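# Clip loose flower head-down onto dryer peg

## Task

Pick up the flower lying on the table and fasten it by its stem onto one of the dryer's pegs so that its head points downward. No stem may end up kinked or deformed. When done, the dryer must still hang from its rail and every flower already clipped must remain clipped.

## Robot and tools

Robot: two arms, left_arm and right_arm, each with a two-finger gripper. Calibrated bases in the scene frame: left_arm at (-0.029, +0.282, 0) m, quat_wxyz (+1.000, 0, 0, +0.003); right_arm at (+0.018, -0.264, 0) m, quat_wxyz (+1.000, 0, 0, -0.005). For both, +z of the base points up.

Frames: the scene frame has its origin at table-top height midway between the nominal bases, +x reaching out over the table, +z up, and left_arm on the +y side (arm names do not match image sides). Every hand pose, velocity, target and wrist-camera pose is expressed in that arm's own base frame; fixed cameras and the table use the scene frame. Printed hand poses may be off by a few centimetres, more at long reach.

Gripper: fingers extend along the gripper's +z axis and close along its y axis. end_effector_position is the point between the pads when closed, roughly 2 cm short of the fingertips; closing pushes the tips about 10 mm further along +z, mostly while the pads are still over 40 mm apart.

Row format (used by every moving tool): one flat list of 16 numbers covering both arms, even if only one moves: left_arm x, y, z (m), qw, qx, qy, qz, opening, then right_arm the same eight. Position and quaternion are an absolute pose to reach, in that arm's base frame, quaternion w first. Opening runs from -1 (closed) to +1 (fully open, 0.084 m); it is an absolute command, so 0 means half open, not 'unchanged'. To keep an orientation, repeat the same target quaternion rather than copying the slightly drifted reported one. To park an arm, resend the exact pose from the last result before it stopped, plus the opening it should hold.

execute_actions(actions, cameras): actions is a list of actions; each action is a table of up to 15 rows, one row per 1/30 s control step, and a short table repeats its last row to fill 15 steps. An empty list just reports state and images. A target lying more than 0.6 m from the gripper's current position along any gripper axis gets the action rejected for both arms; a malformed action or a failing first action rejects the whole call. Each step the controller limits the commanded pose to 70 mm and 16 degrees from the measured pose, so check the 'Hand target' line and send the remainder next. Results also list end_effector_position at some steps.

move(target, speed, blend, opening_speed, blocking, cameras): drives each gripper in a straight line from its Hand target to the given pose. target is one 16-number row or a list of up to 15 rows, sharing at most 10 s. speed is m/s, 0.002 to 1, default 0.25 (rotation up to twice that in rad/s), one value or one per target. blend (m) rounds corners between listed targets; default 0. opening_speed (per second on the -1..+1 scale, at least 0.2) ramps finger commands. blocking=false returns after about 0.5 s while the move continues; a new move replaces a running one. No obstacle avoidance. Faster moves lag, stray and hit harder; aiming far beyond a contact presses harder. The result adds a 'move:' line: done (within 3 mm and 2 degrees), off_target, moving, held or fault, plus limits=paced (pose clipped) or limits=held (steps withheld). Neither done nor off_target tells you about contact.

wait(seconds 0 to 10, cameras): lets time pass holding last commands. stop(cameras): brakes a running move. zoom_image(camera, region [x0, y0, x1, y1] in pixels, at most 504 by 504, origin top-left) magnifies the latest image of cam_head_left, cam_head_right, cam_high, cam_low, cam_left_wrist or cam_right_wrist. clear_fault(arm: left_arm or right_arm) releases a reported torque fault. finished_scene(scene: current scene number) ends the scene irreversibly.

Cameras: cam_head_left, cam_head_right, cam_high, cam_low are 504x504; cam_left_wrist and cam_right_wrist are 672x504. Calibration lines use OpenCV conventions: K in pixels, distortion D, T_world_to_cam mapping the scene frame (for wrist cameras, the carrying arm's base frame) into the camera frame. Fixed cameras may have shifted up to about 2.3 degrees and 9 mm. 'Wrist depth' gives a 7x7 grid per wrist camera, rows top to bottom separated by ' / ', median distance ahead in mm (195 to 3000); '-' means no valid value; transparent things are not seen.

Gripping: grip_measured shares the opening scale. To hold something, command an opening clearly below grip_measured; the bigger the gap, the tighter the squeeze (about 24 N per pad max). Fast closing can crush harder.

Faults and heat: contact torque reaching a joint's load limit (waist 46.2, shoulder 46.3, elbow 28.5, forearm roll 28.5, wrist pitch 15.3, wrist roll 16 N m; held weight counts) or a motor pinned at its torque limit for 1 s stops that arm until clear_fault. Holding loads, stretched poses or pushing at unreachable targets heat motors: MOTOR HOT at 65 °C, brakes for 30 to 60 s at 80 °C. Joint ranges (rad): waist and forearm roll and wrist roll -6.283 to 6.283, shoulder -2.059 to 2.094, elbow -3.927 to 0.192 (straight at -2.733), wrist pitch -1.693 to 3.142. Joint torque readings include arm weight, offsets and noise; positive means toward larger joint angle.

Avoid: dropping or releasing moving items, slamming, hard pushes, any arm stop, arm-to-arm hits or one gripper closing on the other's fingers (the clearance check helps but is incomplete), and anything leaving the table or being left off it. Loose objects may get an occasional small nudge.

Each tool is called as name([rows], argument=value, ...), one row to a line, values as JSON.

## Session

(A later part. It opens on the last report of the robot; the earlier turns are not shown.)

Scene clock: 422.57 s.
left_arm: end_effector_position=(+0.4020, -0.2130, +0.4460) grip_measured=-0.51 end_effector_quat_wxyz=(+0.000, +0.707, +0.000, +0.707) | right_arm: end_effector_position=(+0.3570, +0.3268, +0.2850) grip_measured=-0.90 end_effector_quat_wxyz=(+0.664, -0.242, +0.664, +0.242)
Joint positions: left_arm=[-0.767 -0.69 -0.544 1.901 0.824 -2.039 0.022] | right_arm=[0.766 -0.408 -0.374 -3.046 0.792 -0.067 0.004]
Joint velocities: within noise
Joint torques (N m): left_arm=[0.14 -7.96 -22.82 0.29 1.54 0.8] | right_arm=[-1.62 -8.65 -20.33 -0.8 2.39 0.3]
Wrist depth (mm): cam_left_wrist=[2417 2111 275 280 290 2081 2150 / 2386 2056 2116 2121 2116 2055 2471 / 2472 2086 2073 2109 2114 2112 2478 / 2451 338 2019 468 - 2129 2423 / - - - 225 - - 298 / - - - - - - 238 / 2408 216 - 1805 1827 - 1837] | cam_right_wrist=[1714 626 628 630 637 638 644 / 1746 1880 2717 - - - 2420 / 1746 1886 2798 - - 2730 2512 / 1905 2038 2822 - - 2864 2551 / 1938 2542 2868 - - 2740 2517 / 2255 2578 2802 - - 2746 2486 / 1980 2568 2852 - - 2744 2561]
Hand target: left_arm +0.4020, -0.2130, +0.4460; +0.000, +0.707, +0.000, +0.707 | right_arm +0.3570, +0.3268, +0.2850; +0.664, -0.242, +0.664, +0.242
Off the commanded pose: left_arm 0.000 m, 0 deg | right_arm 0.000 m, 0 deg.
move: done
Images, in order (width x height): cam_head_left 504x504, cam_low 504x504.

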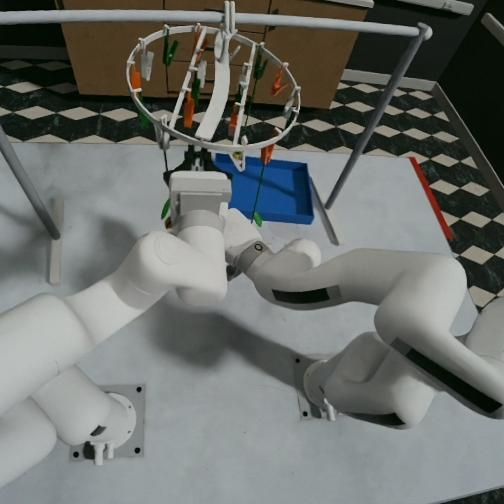

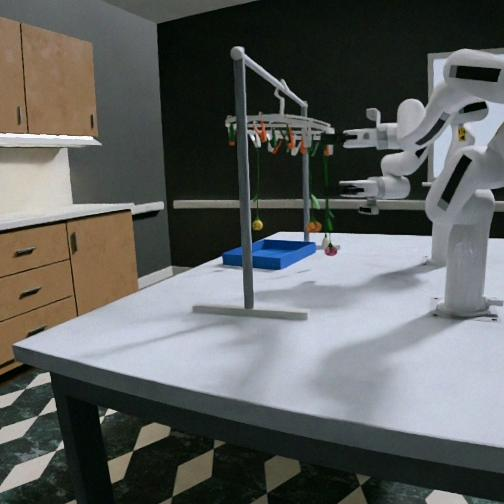

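move([
  [0.402,-0.2130,0.446,0,0.7071,0,0.7071,-0.85,0.3625,0.3263,0.285,0.6645,-0.2418,0.6645,0.2418,-1],
  [0.402,-0.2130,0.446,0,0.7071,0,0.7071,-0.85,0.3625,0.3263,0.297,0.6645,-0.2418,0.6645,0.2418,-1],
], speed=0.02, cameras=["cam_head_left","cam_low"])

zoom_image(camera="cam_head_left", region=[175, 130, 235, 190])

zoom_image(camera="cam_low", region=[312, 125, 348, 161])

Scene clock: 432.03 s.
left_arm: end_effector_position=(+0.4020, -0.2130, +0.4460) grip_measured=-0.51 end_effector_quat_wxyz=(+0.000, +0.707, +0.000, +0.707) | right_arm: end_effector_position=(+0.3625, +0.3263, +0.2970) grip_measured=-0.90 end_effector_quat_wxyz=(+0.664, -0.242, +0.664, +0.242)
Joint positions: left_arm=[-0.767 -0.69 -0.544 1.901 0.824 -2.039 0.022] | right_arm=[0.751 -0.422 -0.402 -3.063 0.748 -0.058 0.004]
Joint velocities: within noise
Joint torques (N m): left_arm=[0.22 -7.41 -22.26 0.23 1.6 0.74] | right_arm=[-1.85 -12.97 -20.5 0.84 1.57 -0.42]
Wrist depth (mm): cam_left_wrist=[2464 2105 274 279 290 2125 2124 / 2500 2081 2071 2079 2091 2111 2490 / 2393 2086 2126 2110 2110 2114 2442 / 2393 339 2010 467 - 2150 2429 / - - - 225 - - 298 / - - - - - - 238 / 2420 216 - 1809 1826 - 1838] | cam_right_wrist=[1738 1812 664 665 - - 683 / 1726 1882 2796 - - - 2501 / 1742 1868 2881 - - 2715 2527 / 1922 2054 2874 - - 2742 2610 / 1906 2524 2862 - - 2844 2518 / 2268 2535 2793 - - 2830 2490 / 1954 2536 2871 - - 2826 2579]
Hand target: left_arm +0.4020, -0.2130, +0.4460; +0.000, +0.707, +0.000, +0.707 | right_arm +0.3625, +0.3263, +0.2970; +0.664, -0.242, +0.664, +0.242
Off the commanded pose: left_arm 0.000 m, 0 deg | right_arm 0.000 m, 0 deg.
move: done
Images, in order (width x height): cam_head_left 504x504, cam_low 504x504.

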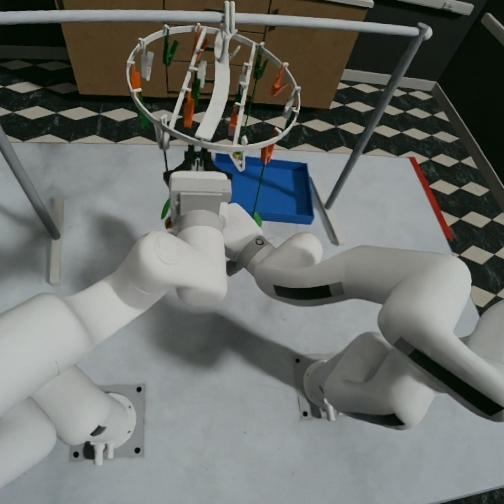

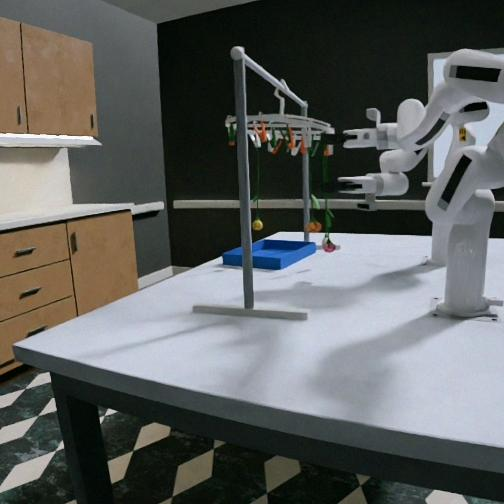

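Scaled by 8.400 from the camera's 504x504 image, which has a finer 720x720 frame.

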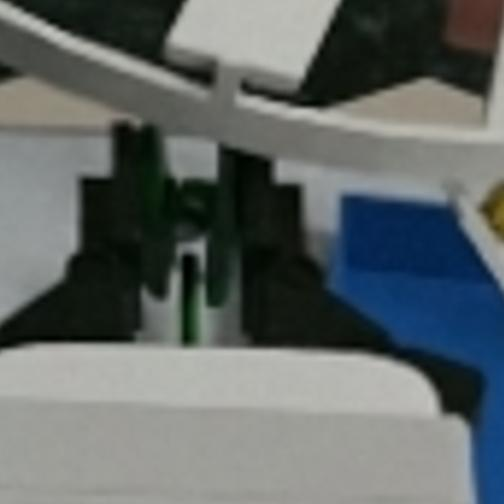

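Scaled by 14.000 from the camera's 504x504 image, which has a finer 720x720 frame.

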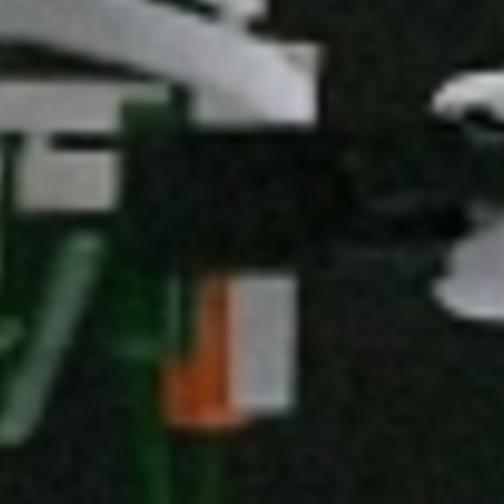

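move(target=[0.402,-0.2130,0.446,0,0.7071,0,0.7071,-0.85,0.3622,0.3263,0.303,0.6645,-0.2418,0.6645,0.2418,-1], speed=0.02, cameras=["cam_head_left","cam_low","cam_right_wrist"])

zoom_image(camera="cam_head_left", region=[175, 130, 235, 190])

zoom_image(camera="cam_low", region=[312, 125, 348, 161])

Scene clock: 438.37 s.
left_arm: end_effector_position=(+0.4020, -0.2130, +0.4460) grip_measured=-0.51 end_effector_quat_wxyz=(+0.000, +0.707, +0.000, +0.707) | right_arm: end_effector_position=(+0.3622, +0.3263, +0.3030) grip_measured=-0.90 end_effector_quat_wxyz=(+0.664, -0.242, +0.664, +0.242)
Joint positions: left_arm=[-0.767 -0.69 -0.544 1.901 0.824 -2.039 0.022] | right_arm=[0.751 -0.437 -0.41 -3.061 0.725 -0.06 0.004]
Joint velocities: within noise
Joint torques (N m): left_arm=[-0.13 -7.49 -21.92 0.17 1.58 0.79] | right_arm=[-1.12 -13.43 -20.59 0.96 1.6 -0.54]
Wrist depth (mm): cam_left_wrist=[2409 2082 274 280 290 2112 2136 / 2489 2104 2104 2092 2070 2088 2438 / 2432 2122 2069 2114 2124 2081 2497 / 2428 339 2063 467 - 2172 2439 / - - - 225 - - 298 / - - - - - - 238 / 2464 216 - 1832 1820 - 1823] | cam_right_wrist=[1753 1830 684 628 - - 699 / 1730 1859 2769 - - - 2475 / 1726 1852 2915 - - 2726 2524 / 1890 2025 2848 - - 2797 2631 / 1931 2498 2855 - - 2781 2490 / 2234 2562 2812 - - 2894 2505 / 1974 2518 2867 - - 2846 2588]
Hand target: left_arm +0.4020, -0.2130, +0.4460; +0.000, +0.707, +0.000, +0.707 | right_arm +0.3622, +0.3263, +0.3030; +0.664, -0.242, +0.664, +0.242
Off the commanded pose: left_arm 0.000 m, 0 deg | right_arm 0.000 m, 0 deg.
move: done
camera_calibration:
cam_right_wrist: T_world_to_cam=[[-0.635282, 0.772185, 0.0120867, 0.0106842], [0.0232091, 0.00344607, 0.999725, -0.244021], [0.771931, 0.635388, -0.020111, -0.356671], [0, 0, 0, 1]] pos_world=[0.287776, 0.219215, 0.236652]
Images, in order (width x height): cam_head_left 504x504, cam_low 504x504, cam_right_wrist 672x504.

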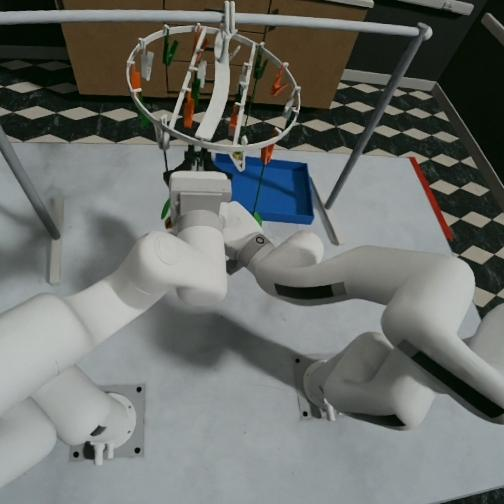

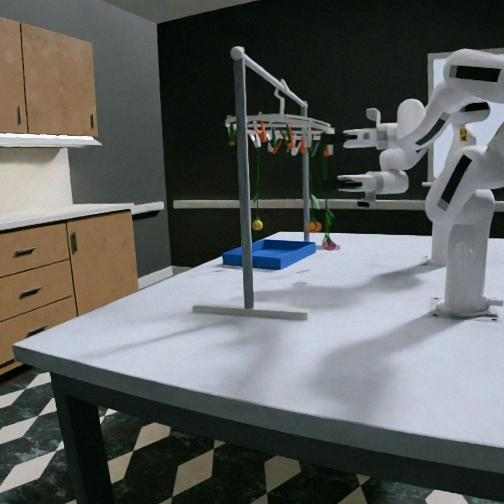

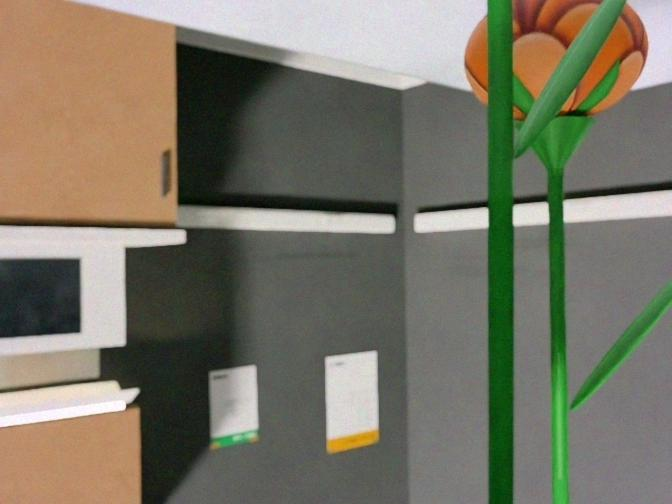

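Scaled by 8.400 from the camera's 504x504 image, which has a finer 720x720 frame.

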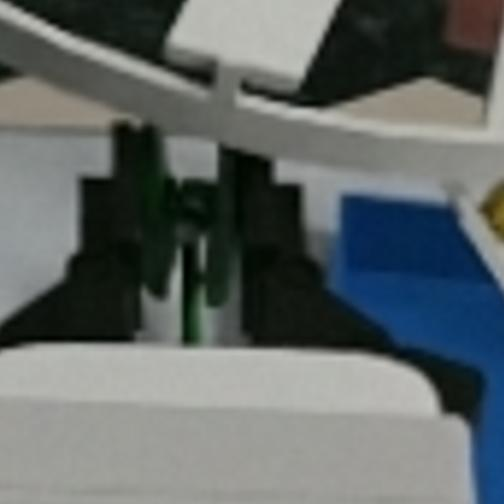

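Scaled by 14.000 from the camera's 504x504 image, which has a finer 720x720 frame.

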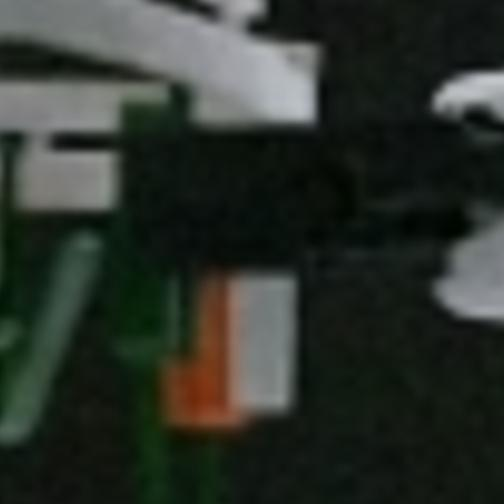

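move([
  [0.402,-0.2130,0.446,0,0.7071,0,0.7071,-0.52,0.3622,0.3263,0.303,0.6645,-0.2418,0.6645,0.2418,-1],
], opening_speed=0.3, cameras=[])

move(target=[0.402,-0.2018,0.446,0,0.7071,0,0.7071,0.1,0.3622,0.3263,0.303,0.6645,-0.2418,0.6645,0.2418,-1], speed=0.0038, opening_speed=0.2)

zoom_image(camera="cam_head_left", region=[175, 130, 235, 190])

zoom_image(camera="cam_low", region=[312, 125, 348, 161])

Scene clock: 447.53 s.
left_arm: end_effector_position=(+0.4020, -0.2130, +0.4460) grip_measured=-0.51 end_effector_quat_wxyz=(+0.000, +0.707, +0.000, +0.707) | right_arm: end_effector_position=(+0.3622, +0.3263, +0.3030) grip_measured=-0.90 end_effector_quat_wxyz=(+0.664, -0.242, +0.664, +0.242)
Joint positions: left_arm=[-0.767 -0.69 -0.544 1.901 0.824 -2.039 0.022] | right_arm=[0.751 -0.437 -0.41 -3.061 0.725 -0.061 0.004]
Joint velocities: within noise
Joint torques (N m): left_arm=[0.1 -7.3 -22.07 0.22 1.61 0.79] | right_arm=[-1.7 -12.47 -19.4 0.35 1.92 -0.18]
Wrist depth (mm): cam_left_wrist=[2411 2065 275 280 290 2084 2105 / 2464 2095 2110 2055 2090 2076 2458 / 2415 2094 2108 2115 2094 2119 2465 / 2441 338 2029 466 - 2133 2479 / - - - 225 - - 298 / - - - - - - 238 / 2496 216 - 1841 1846 - 1799] | cam_right_wrist=[1740 1807 682 629 - - 700 / 1730 1873 2805 - - - 2470 / 1714 1856 2917 - - 2769 2538 / 1887 2017 2894 - - 2758 2597 / 1936 2499 2931 - - 2832 2479 / 2216 2545 2858 - - 2872 2492 / 1964 2584 2834 - - 2876 2641]
Hand target: left_arm +0.4020, -0.2130, +0.4460; +0.000, +0.707, +0.000, +0.707 | right_arm +0.3622, +0.3263, +0.3030; +0.664, -0.242, +0.664, +0.242
Off the commanded pose: left_arm 0.000 m, 0 deg | right_arm 0.000 m, 0 deg.
move: done
No camera images: "cameras" was empty.

Scene clock: 450.83 s.
left_arm: end_effector_position=(+0.4020, -0.2018, +0.4460) grip_measured=+0.09 end_effector_quat_wxyz=(+0.000, +0.707, +0.000, +0.707) | right_arm: end_effector_position=(+0.3622, +0.3263, +0.3030) grip_measured=-0.90 end_effector_quat_wxyz=(+0.664, -0.242, +0.664, +0.242)
Joint positions: left_arm=[-0.727 -0.722 -0.525 1.914 0.784 -2.039 0.048] | right_arm=[0.751 -0.437 -0.41 -3.061 0.725 -0.061 0.004]
Joint velocities: within noise
Joint torques (N m): left_arm=[2.95 -9.47 -21.61 1.13 0.48 -0.85] | right_arm=[-1.34 -12.32 -20.3 0.54 2.02 -0.16]
Wrist depth (mm): cam_left_wrist=[2473 2081 273 278 290 315 2088 / 2414 2109 2085 2135 2141 2100 2440 / 2421 2076 2097 2125 2101 2095 2433 / 2461 343 423 468 2420 2154 2407 / - 206 - - 2461 - 237 / - - - - - - - / - 1851 - - 1820 - 229] | cam_right_wrist=[1734 1835 681 627 - - 700 / 1739 1889 2815 - - - 2498 / 1744 1868 2830 - - 2789 2503 / 1881 2032 2926 - - 2862 2572 / 1918 2491 2844 - - 2788 2487 / 2272 2578 2824 - - 2810 2471 / 1981 2567 2794 - - 2893 2546]
Hand target: left_arm +0.4020, -0.2018, +0.4460; +0.000, +0.707, +0.000, +0.707 | right_arm +0.3622, +0.3263, +0.3030; +0.664, -0.242, +0.664, +0.242
Off the commanded pose: left_arm 0.000 m, 0 deg | right_arm 0.000 m, 0 deg.
move: done
camera_calibration:
cam_left_wrist: T_world_to_cam=[[-0.0101018, -0.999786, -0.0180792, -0.156763], [0.000738843, 0.0180726, -0.999836, 0.512884], [0.999949, -0.0101135, 0.000556118, -0.274543], [0, 0, 0, 1]] pos_world=[0.272566, -0.168775, 0.510119]
cam_right_wrist: T_world_to_cam=[[-0.635282, 0.772185, 0.0120867, 0.0106842], [0.0232091, 0.00344607, 0.999725, -0.244021], [0.771931, 0.635388, -0.020111, -0.356671], [0, 0, 0, 1]] pos_world=[0.287776, 0.219215, 0.236652]

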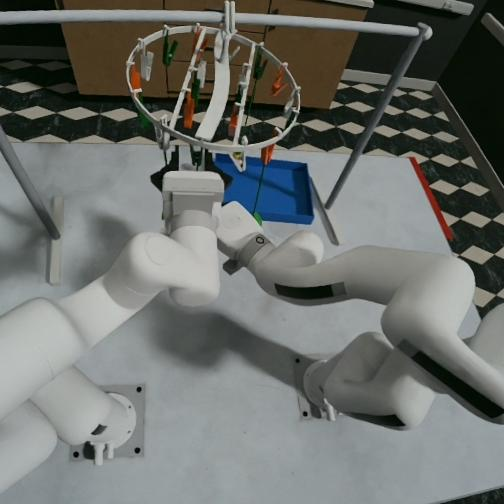

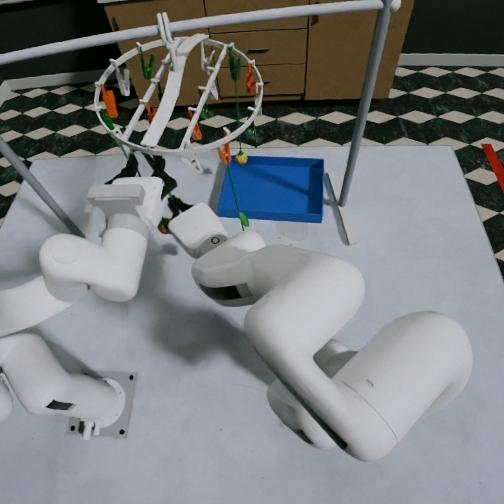

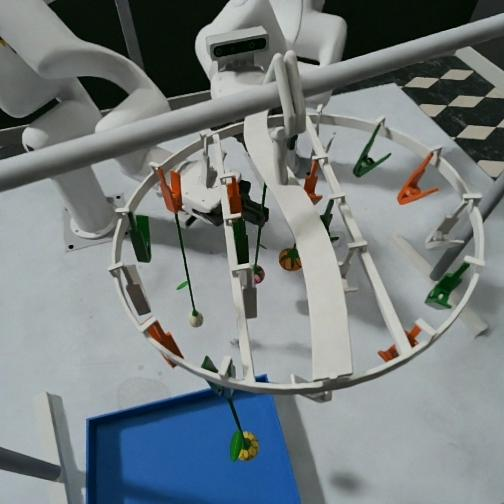

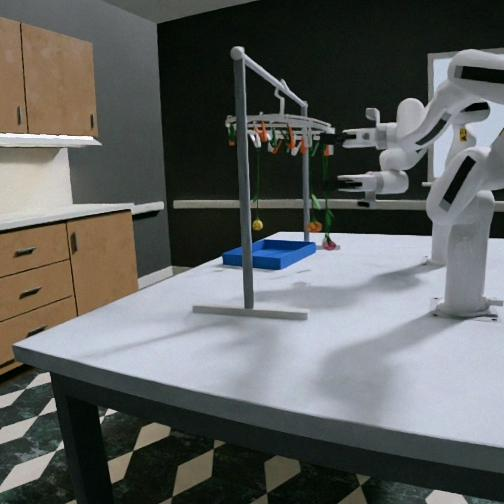

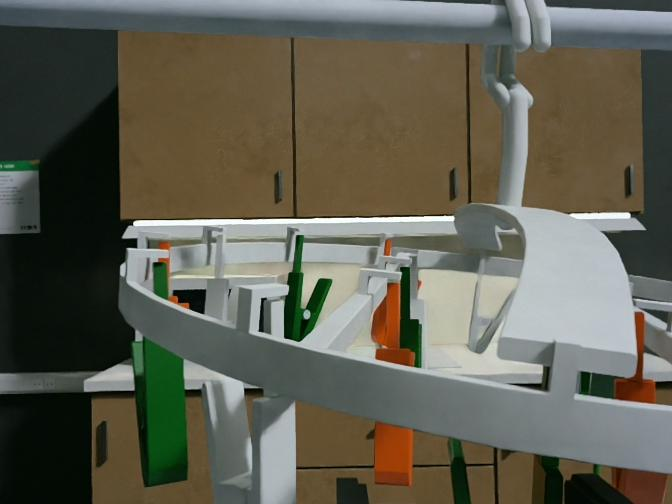

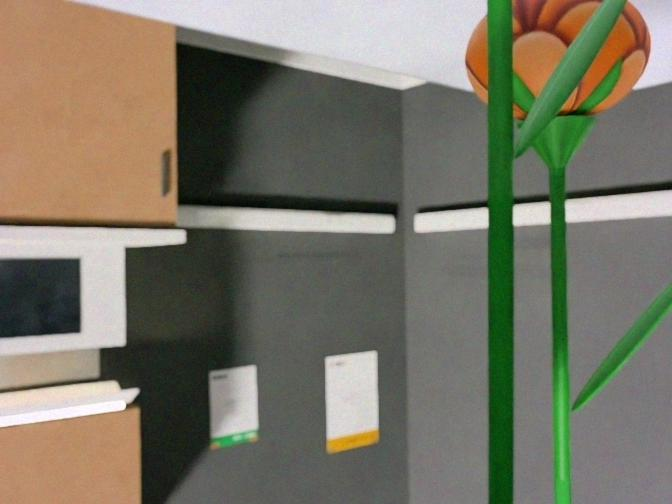

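Scaled by 8.400 from the camera's 504x504 image, which has a finer 720x720 frame.

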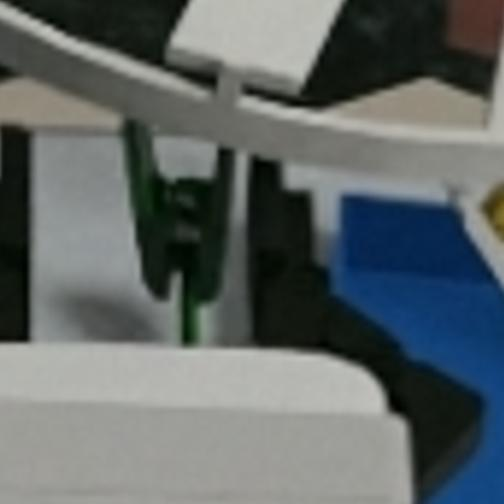

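Scaled by 14.000 from the camera's 504x504 image, which has a finer 720x720 frame.

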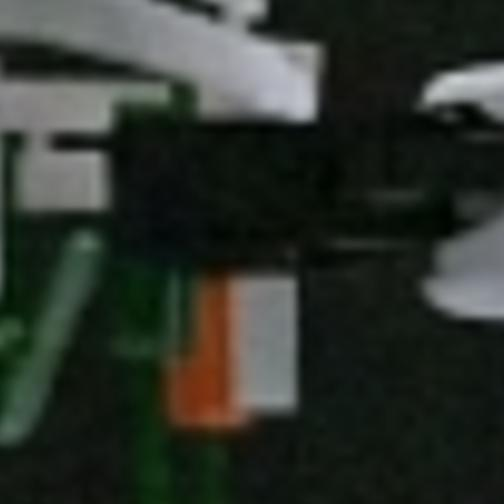

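move([
  [0.402,-0.2028,0.446,0,0.7071,0,0.7071,0.15,0.3622,0.3263,0.303,0.6645,-0.2418,0.6645,0.2418,-1],
  [0.35,-0.2028,0.446,0,0.7071,0,0.7071,0.15,0.3622,0.3263,0.303,0.6645,-0.2418,0.6645,0.2418,-1],
  [0.20,-0.19,0.44,0,0.7071,0,0.7071,0.15,0.3622,0.3263,0.303,0.6645,-0.2418,0.6645,0.2418,-1],
], speed=[0.03,0.04,0.12])

zoom_image(camera="cam_left_wrist", region=[300, 284, 520, 504])

zoom_image(camera="cam_head_left", region=[175, 130, 235, 190])

Scene clock: 459.50 s.
left_arm: end_effector_position=(+0.2000, -0.1900, +0.4400) grip_measured=+0.14 end_effector_quat_wxyz=(+0.000, +0.707, +0.000, +0.707) | right_arm: end_effector_position=(+0.3622, +0.3263, +0.3030) grip_measured=-0.90 end_effector_quat_wxyz=(+0.664, -0.242, +0.664, +0.242)
Joint positions: left_arm=[-1.989 -1.072 -0.295 1.481 1.98 -1.793 0.05] | right_arm=[0.751 -0.437 -0.41 -3.061 0.725 -0.061 0.004]
Joint velocities: within noise
Joint torques (N m): left_arm=[-1.73 2.33 -21.52 1.5 1.48 -1.01] | right_arm=[-2.01 -11.03 -20.15 -0.06 2.23 0.06]
Wrist depth (mm): cam_left_wrist=[2635 2651 2646 2693 2660 2674 2683 / 2638 465 2285 2258 2304 2283 2645 / 2638 2618 2278 2299 2300 2297 2709 / 2646 2625 2248 664 377 2273 2714 / 2666 2535 439 369 335 343 515 / 2632 2022 2016 2061 1980 2010 373 / 2602 1992 1985 2025 2004 1996 2015] | cam_right_wrist=[1743 1839 683 629 - - 700 / 1734 1871 2800 - - - 2548 / 1711 1897 2879 - - 2760 2519 / 1895 2069 2867 - - 2843 2542 / 1952 2575 2819 - - 2838 2522 / 2266 2594 2863 - - 2871 2500 / 1950 2538 2824 - - 2865 2606]
Hand target: left_arm +0.2000, -0.1900, +0.4400; +0.000, +0.707, +0.000, +0.707 | right_arm +0.3622, +0.3263, +0.3030; +0.664, -0.242, +0.664, +0.242
Off the commanded pose: left_arm 0.000 m, 0 deg | right_arm 0.000 m, 0 deg.
move: done
camera_calibration:
cam_left_wrist: T_world_to_cam=[[-0.0101034, -0.999787, -0.0179792, -0.147165], [0.000737682, 0.0179727, -0.999838, 0.506806], [0.999949, -0.0101151, 0.000555939, -0.0724306], [0, 0, 0, 1]] pos_world=[0.0705661, -0.156975, 0.504118]
cam_right_wrist: T_world_to_cam=[[-0.635282, 0.772185, 0.0120867, 0.0106842], [0.0232091, 0.00344607, 0.999725, -0.244021], [0.771931, 0.635388, -0.020111, -0.356671], [0, 0, 0, 1]] pos_world=[0.287776, 0.219215, 0.236652]

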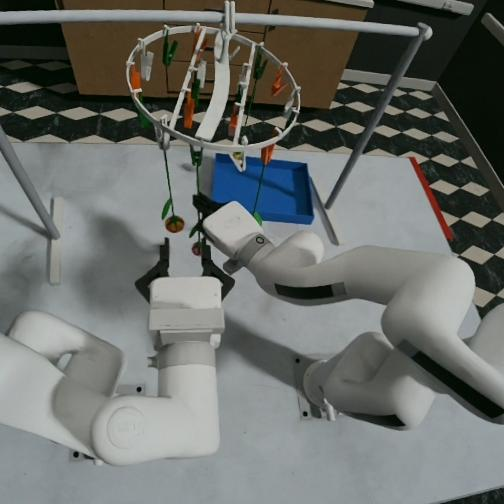

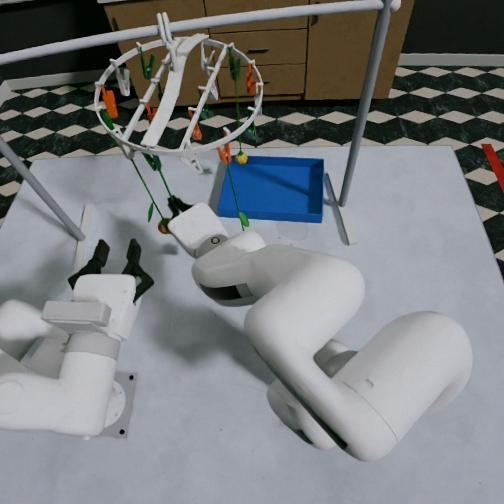

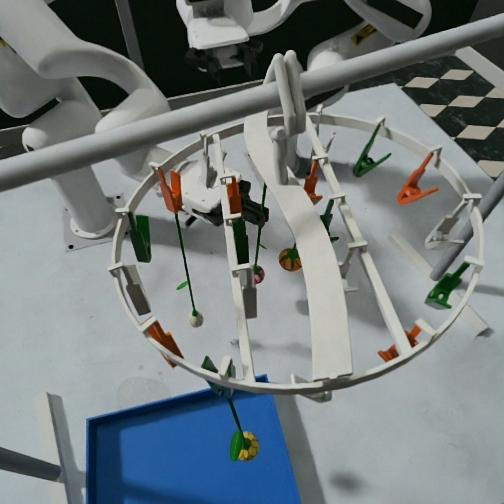

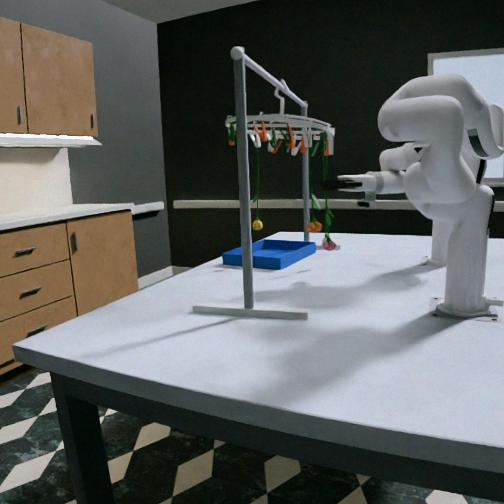

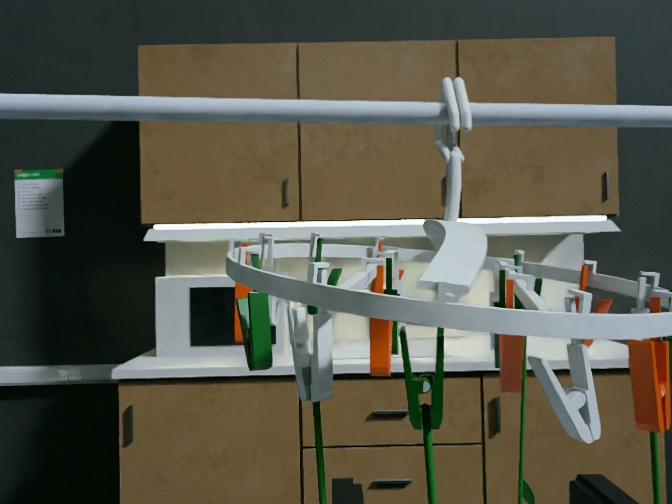

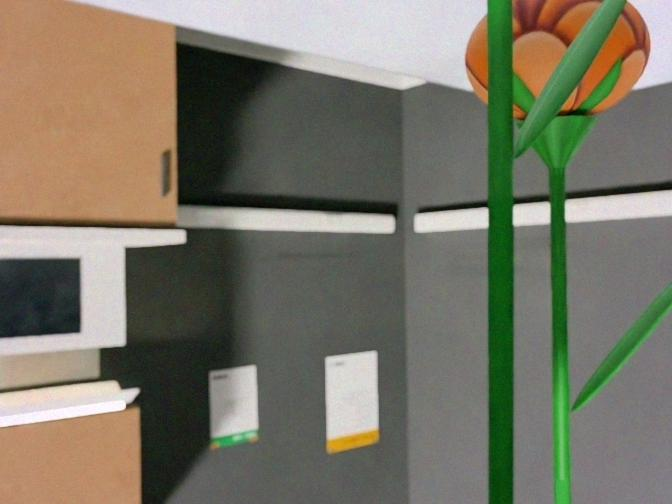

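Scaled by 2.291 from the camera's 672x504 image, which has a finer 960x720 frame.

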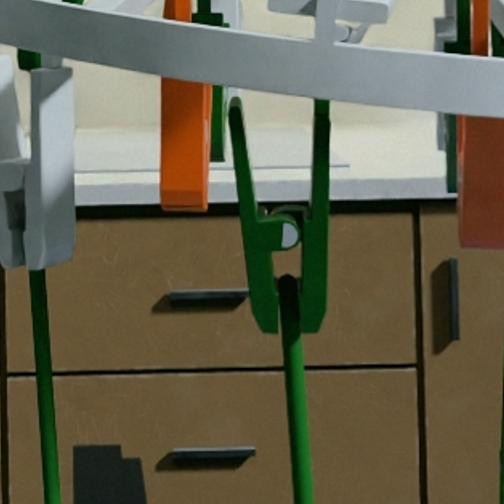

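Scaled by 8.400 from the camera's 504x504 image, which has a finer 720x720 frame.

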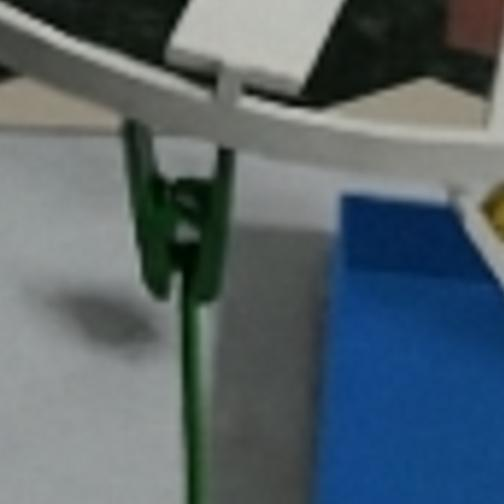

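move(target=[0.20,-0.19,0.44,0,0.7071,0,0.7071,0.15,0.3622,0.3263,0.303,0.6645,-0.2418,0.6645,0.2418,-0.2], opening_speed=0.3, cameras=["cam_left_wrist","cam_right_wrist"])

zoom_image(camera="cam_left_wrist", region=[300, 284, 520, 504])

Scene clock: 465.87 s.
left_arm: end_effector_position=(+0.2000, -0.1900, +0.4400) grip_measured=+0.14 end_effector_quat_wxyz=(+0.000, +0.707, +0.000, +0.707) | right_arm: end_effector_position=(+0.3622, +0.3263, +0.3030) grip_measured=-0.21 end_effector_quat_wxyz=(+0.664, -0.242, +0.664, +0.242)
Joint positions: left_arm=[-1.989 -1.072 -0.295 1.481 1.98 -1.793 0.05] | right_arm=[0.751 -0.437 -0.41 -3.061 0.725 -0.061 0.035]
Joint velocities: within noise
Joint torques (N m): left_arm=[-1.61 2 -20.94 1.57 0.8 -0.96] | right_arm=[-1.39 -10.51 -19.9 0.21 2.22 -0.02]
Wrist depth (mm): cam_left_wrist=[2626 2634 2625 2609 2643 2699 2639 / 2618 464 2297 2328 2338 2299 2649 / 2611 2659 2279 2307 2294 2318 2616 / 2699 2666 2232 664 458 2200 2625 / 2607 2624 429 383 345 460 430 / 2656 2006 2005 2023 1998 2036 2023 / 2637 2004 2044 2000 2026 2025 2033] | cam_right_wrist=[1757 1833 683 - - - 700 / 1746 1873 2732 - - 979 2497 / 1740 1857 2860 - - 2845 2534 / 1886 2474 2837 - - 2831 2501 / 1932 2508 2887 - - 2877 2507 / 2255 2507 2825 - - 2864 2605 / 1970 2097 2845 - - 2849 2555]
Hand target: left_arm +0.2000, -0.1900, +0.4400; +0.000, +0.707, +0.000, +0.707 | right_arm +0.3622, +0.3263, +0.3030; +0.664, -0.242, +0.664, +0.242
Off the commanded pose: left_arm 0.000 m, 0 deg | right_arm 0.000 m, 0 deg.
move: done
camera_calibration:
cam_left_wrist: T_world_to_cam=[[-0.0102018, -0.999784, -0.0180808, -0.147107], [0.00074065, 0.0180742, -0.999836, 0.506821], [0.999948, -0.0102135, 0.000556101, -0.0724462], [0, 0, 0, 1]] pos_world=[0.0705663, -0.156975, 0.504119]
cam_right_wrist: T_world_to_cam=[[-0.635282, 0.772185, 0.0120867, 0.0106842], [0.0232091, 0.00344607, 0.999725, -0.244021], [0.771931, 0.635388, -0.020111, -0.356671], [0, 0, 0, 1]] pos_world=[0.287776, 0.219215, 0.236652]
Images, in order (width x height): cam_left_wrist 672x504, cam_right_wrist 672x504.

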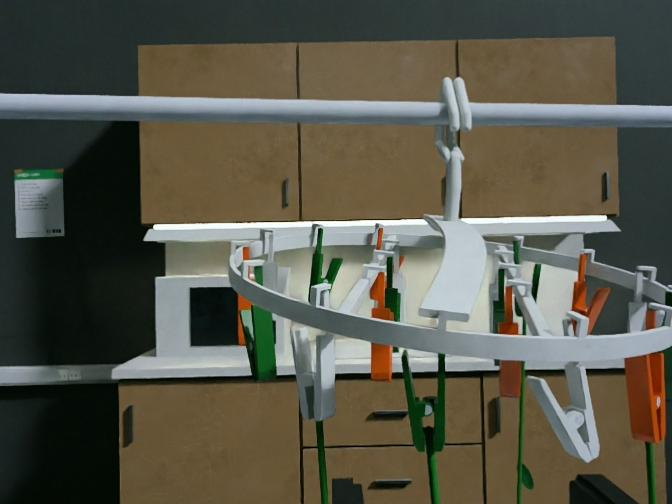

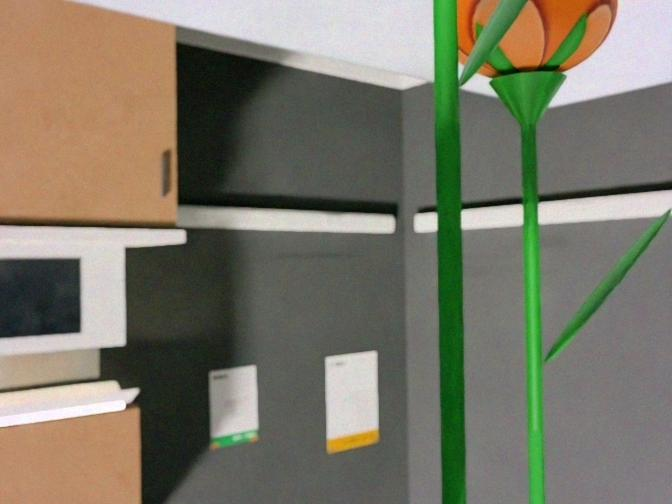

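Scaled by 2.291 from the camera's 672x504 image, which has a finer 960x720 frame.

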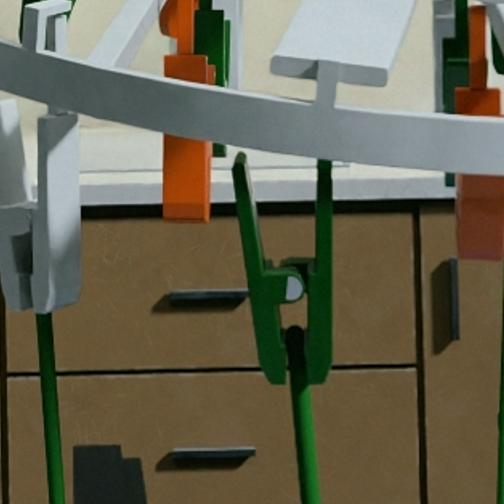

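move([
  [0.20,-0.19,0.44,0,0.7071,0,0.7071,0.15,0.3622,0.3263,0.303,0.6645,-0.2418,0.6645,0.2418,0.3],
  [0.20,-0.19,0.44,0,0.7071,0,0.7071,0.15,0.3162,0.2877,0.298,0.6645,-0.2418,0.6645,0.2418,0.3],
  [0.20,-0.19,0.44,0,0.7071,0,0.7071,0.15,0.25,0.19,0.28,0.6645,-0.2418,0.6645,0.2418,0.3],
], speed=[0.03,0.05,0.15], opening_speed=0.4)

wait(seconds=3)

Scene clock: 474.93 s.
left_arm: end_effector_position=(+0.2000, -0.1900, +0.4400) grip_measured=+0.14 end_effector_quat_wxyz=(+0.000, +0.707, +0.000, +0.707) | right_arm: end_effector_position=(+0.2730, +0.2183, +0.2810) grip_measured=+0.29 end_effector_quat_wxyz=(+0.666, -0.240, +0.664, +0.239) end_effector_velocity=(+0.000, +0.000, -0.002) end_effector_angular_velocity=(-0.003, +0.004, +0.000)
Joint positions: left_arm=[-1.989 -1.072 -0.295 1.481 1.98 -1.793 0.05] | right_arm=[0.67 -1.216 0.039 -3.195 0.397 0.047 0.056]
Joint velocities: left_arm=[within noise] | right_arm=[0 0.005 0 0 0.001 -0.001 0]
Joint torques (N m): left_arm=[-1.33 1.93 -20.68 1.91 1.3 -0.94] | right_arm=[2.64 3.06 -22.38 0.82 2.35 -0.32]
Wrist depth (mm): cam_left_wrist=[2655 2666 2680 2662 2657 2676 2685 / 2656 464 2298 2324 2264 2315 2690 / 2622 2618 2313 2290 2278 2262 2626 / 2677 2655 2258 668 456 2266 2646 / 2633 2596 427 383 345 459 431 / 2610 2021 2019 2019 2010 2008 2050 / 2583 2018 1985 2011 2014 1994 2017] | cam_right_wrist=[484 620 623 630 577 635 639 / 1825 1964 2942 871 777 882 893 / 207 1987 2977 - 333 333 2692 / 1993 2156 2887 - - - 2792 / 1991 2670 2967 - - - 2729 / 2050 2289 2909 - - - 2681 / 2011 2256 2935 - - - 2683]
Hand target: left_arm +0.2000, -0.1900, +0.4400; +0.000, +0.707, +0.000, +0.707 | right_arm +0.2730, +0.2183, +0.2810; +0.666, -0.240, +0.664, +0.239
Off the commanded pose: left_arm 0.000 m, 0 deg | right_arm 0.037 m, 0 deg.
move: held (right_arm; a check stopped the path); path passed 2 of 3 targets; limits=held
pose unreachable (right arm): on one or more control steps of this call, first in action 0 (counted from 0), this arm could not follow its commanded pose, so it was not sent that pose on those steps. It may still have moved: this result reports where it is.
cause: moving toward the commanded pose would bring two parts of the arm too close to each other (joints 2 (shoulder) to 5 (wrist pitch) lie between them).
camera_calibration:
cam_left_wrist: T_world_to_cam=[[-0.0101018, -0.999786, -0.0180792, -0.147114], [0.000738843, 0.0180726, -0.999836, 0.506821], [0.999949, -0.0101135, 0.000556118, -0.0724304], [0, 0, 0, 1]] pos_world=[0.0705661, -0.156975, 0.504119]
cam_right_wrist: T_world_to_cam=[[-0.629956, 0.776564, 0.0101932, 0.035795], [0.0200121, 0.00311071, 0.999795, -0.218638], [0.776373, 0.63003, -0.0175003, -0.220456], [0, 0, 0, 1]] pos_world=[0.19808, 0.111777, 0.21437]

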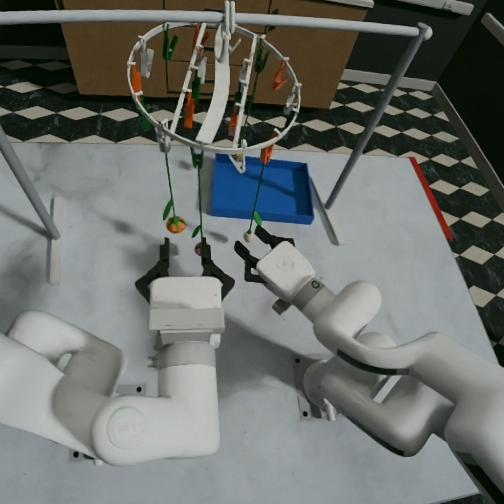

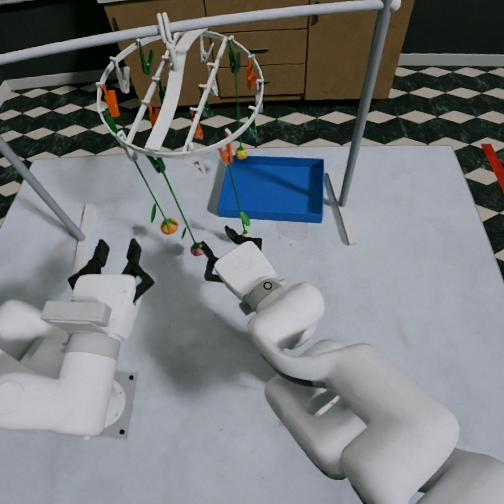

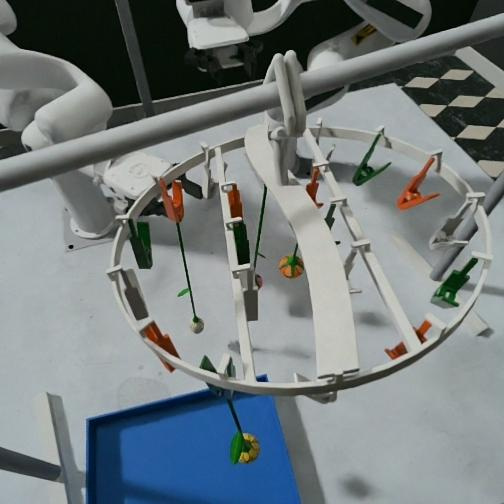

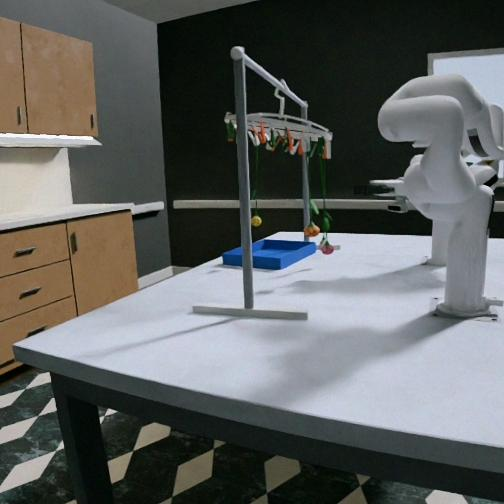

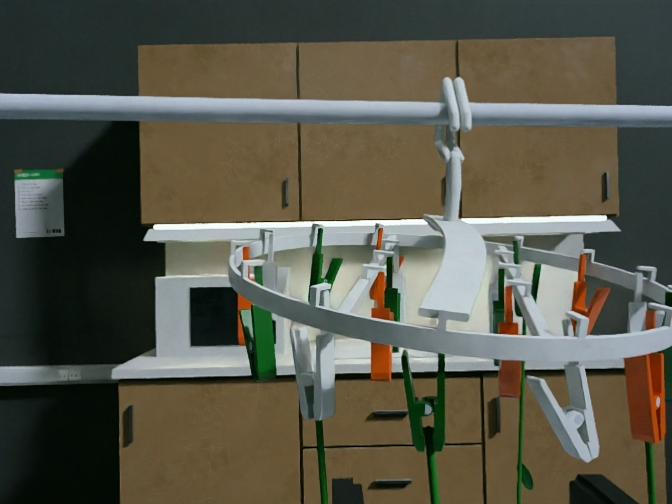

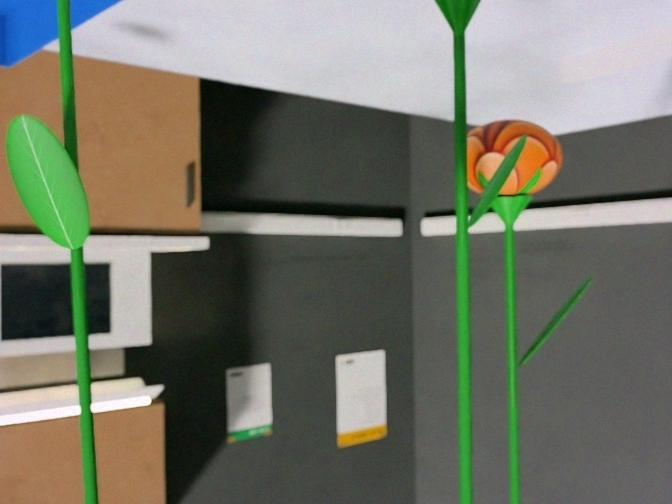

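Scene clock: 477.93 s.
left_arm: end_effector_position=(+0.2000, -0.1900, +0.4400) grip_measured=+0.14 end_effector_quat_wxyz=(+0.000, +0.707, +0.000, +0.707) | right_arm: end_effector_position=(+0.2730, +0.2183, +0.2810) grip_measured=+0.29 end_effector_quat_wxyz=(+0.666, -0.240, +0.664, +0.239)
Joint positions: left_arm=[-1.989 -1.072 -0.295 1.481 1.98 -1.793 0.05] | right_arm=[0.67 -1.216 0.039 -3.195 0.397 0.047 0.056]
Joint velocities: within noise
Joint torques (N m): left_arm=[-0.92 1.73 -20.52 1.94 1.22 -0.92] | right_arm=[2.05 2.42 -21.31 0.73 1.87 -0.31]
Wrist depth (mm): cam_left_wrist=[2639 2713 2650 2598 2613 2690 2638 / 2636 463 2228 2261 2272 2294 2760 / 2620 2583 2303 2313 2297 2295 2592 / 2631 2650 2192 668 457 2203 2651 / 2601 2623 428 382 344 459 431 / 2598 2001 2010 2003 2007 2025 2012 / 2657 1993 1993 2019 2013 2028 2025] | cam_right_wrist=[486 621 624 629 579 635 641 / 1828 1963 2921 882 776 878 901 / 207 1989 2887 - 333 332 2732 / 1984 2160 2879 - - - 2788 / 1952 2686 2977 - - - 2688 / 2041 2270 2995 - - - 2671 / 1986 2273 2943 - - - 2766]
Hand target: left_arm +0.2000, -0.1900, +0.4400; +0.000, +0.707, +0.000, +0.707 | right_arm +0.2730, +0.2183, +0.2810; +0.666, -0.240, +0.664, +0.239
Tool commands: left_gripper/opening=+0.15 right_gripper/opening=+0.3
Off the commanded pose: left_arm 0.000 m, 0 deg | right_arm 0.037 m, 0 deg.
wait: 3.00 s; at rest by 0.17 s
camera_calibration:
cam_left_wrist: T_world_to_cam=[[-0.0101018, -0.999786, -0.0180792, -0.147114], [0.000738843, 0.0180726, -0.999836, 0.506821], [0.999949, -0.0101135, 0.000556118, -0.0724304], [0, 0, 0, 1]] pos_world=[0.0705661, -0.156975, 0.504119]
cam_right_wrist: T_world_to_cam=[[-0.629956, 0.776564, 0.0101932, 0.0357173], [0.0200121, 0.00311071, 0.999795, -0.218638], [0.776373, 0.63003, -0.0175003, -0.220519], [0, 0, 0, 1]] pos_world=[0.19808, 0.111877, 0.21437]

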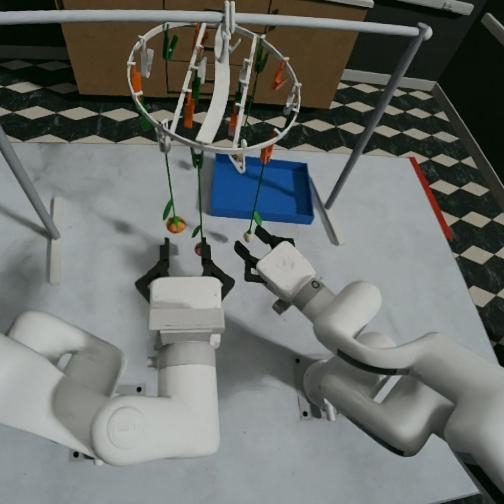

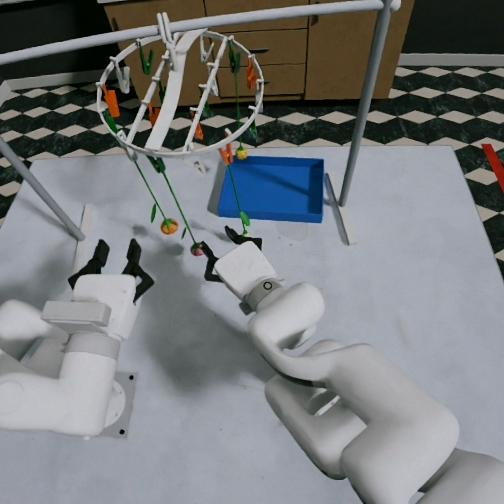

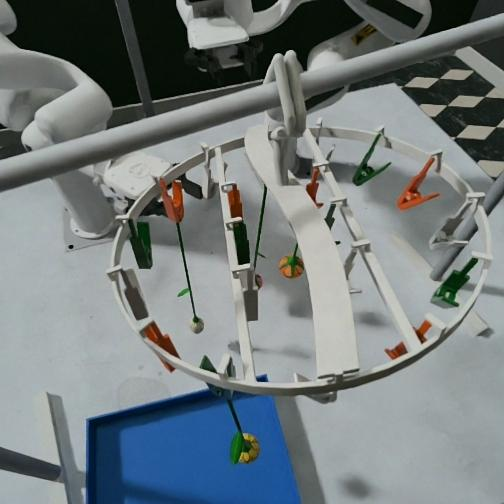

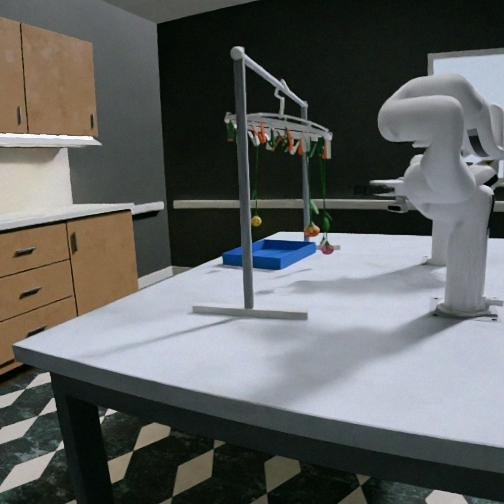

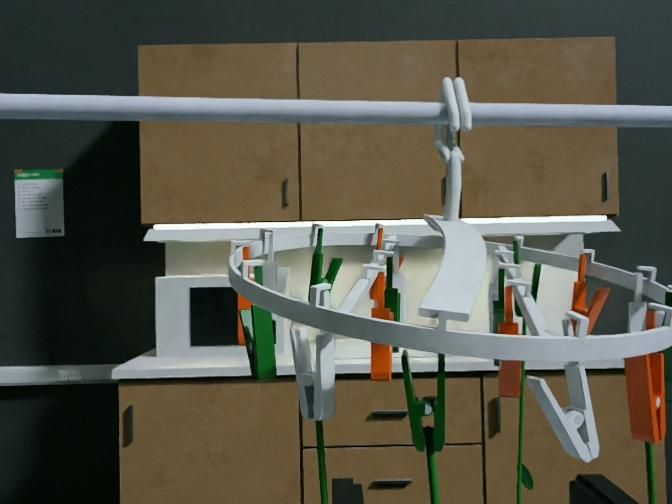

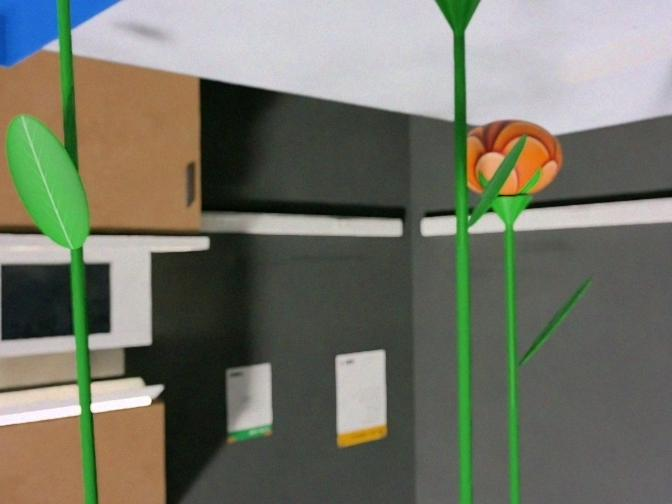

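finished_scene(scene=1)

The scene is finished: the task was done.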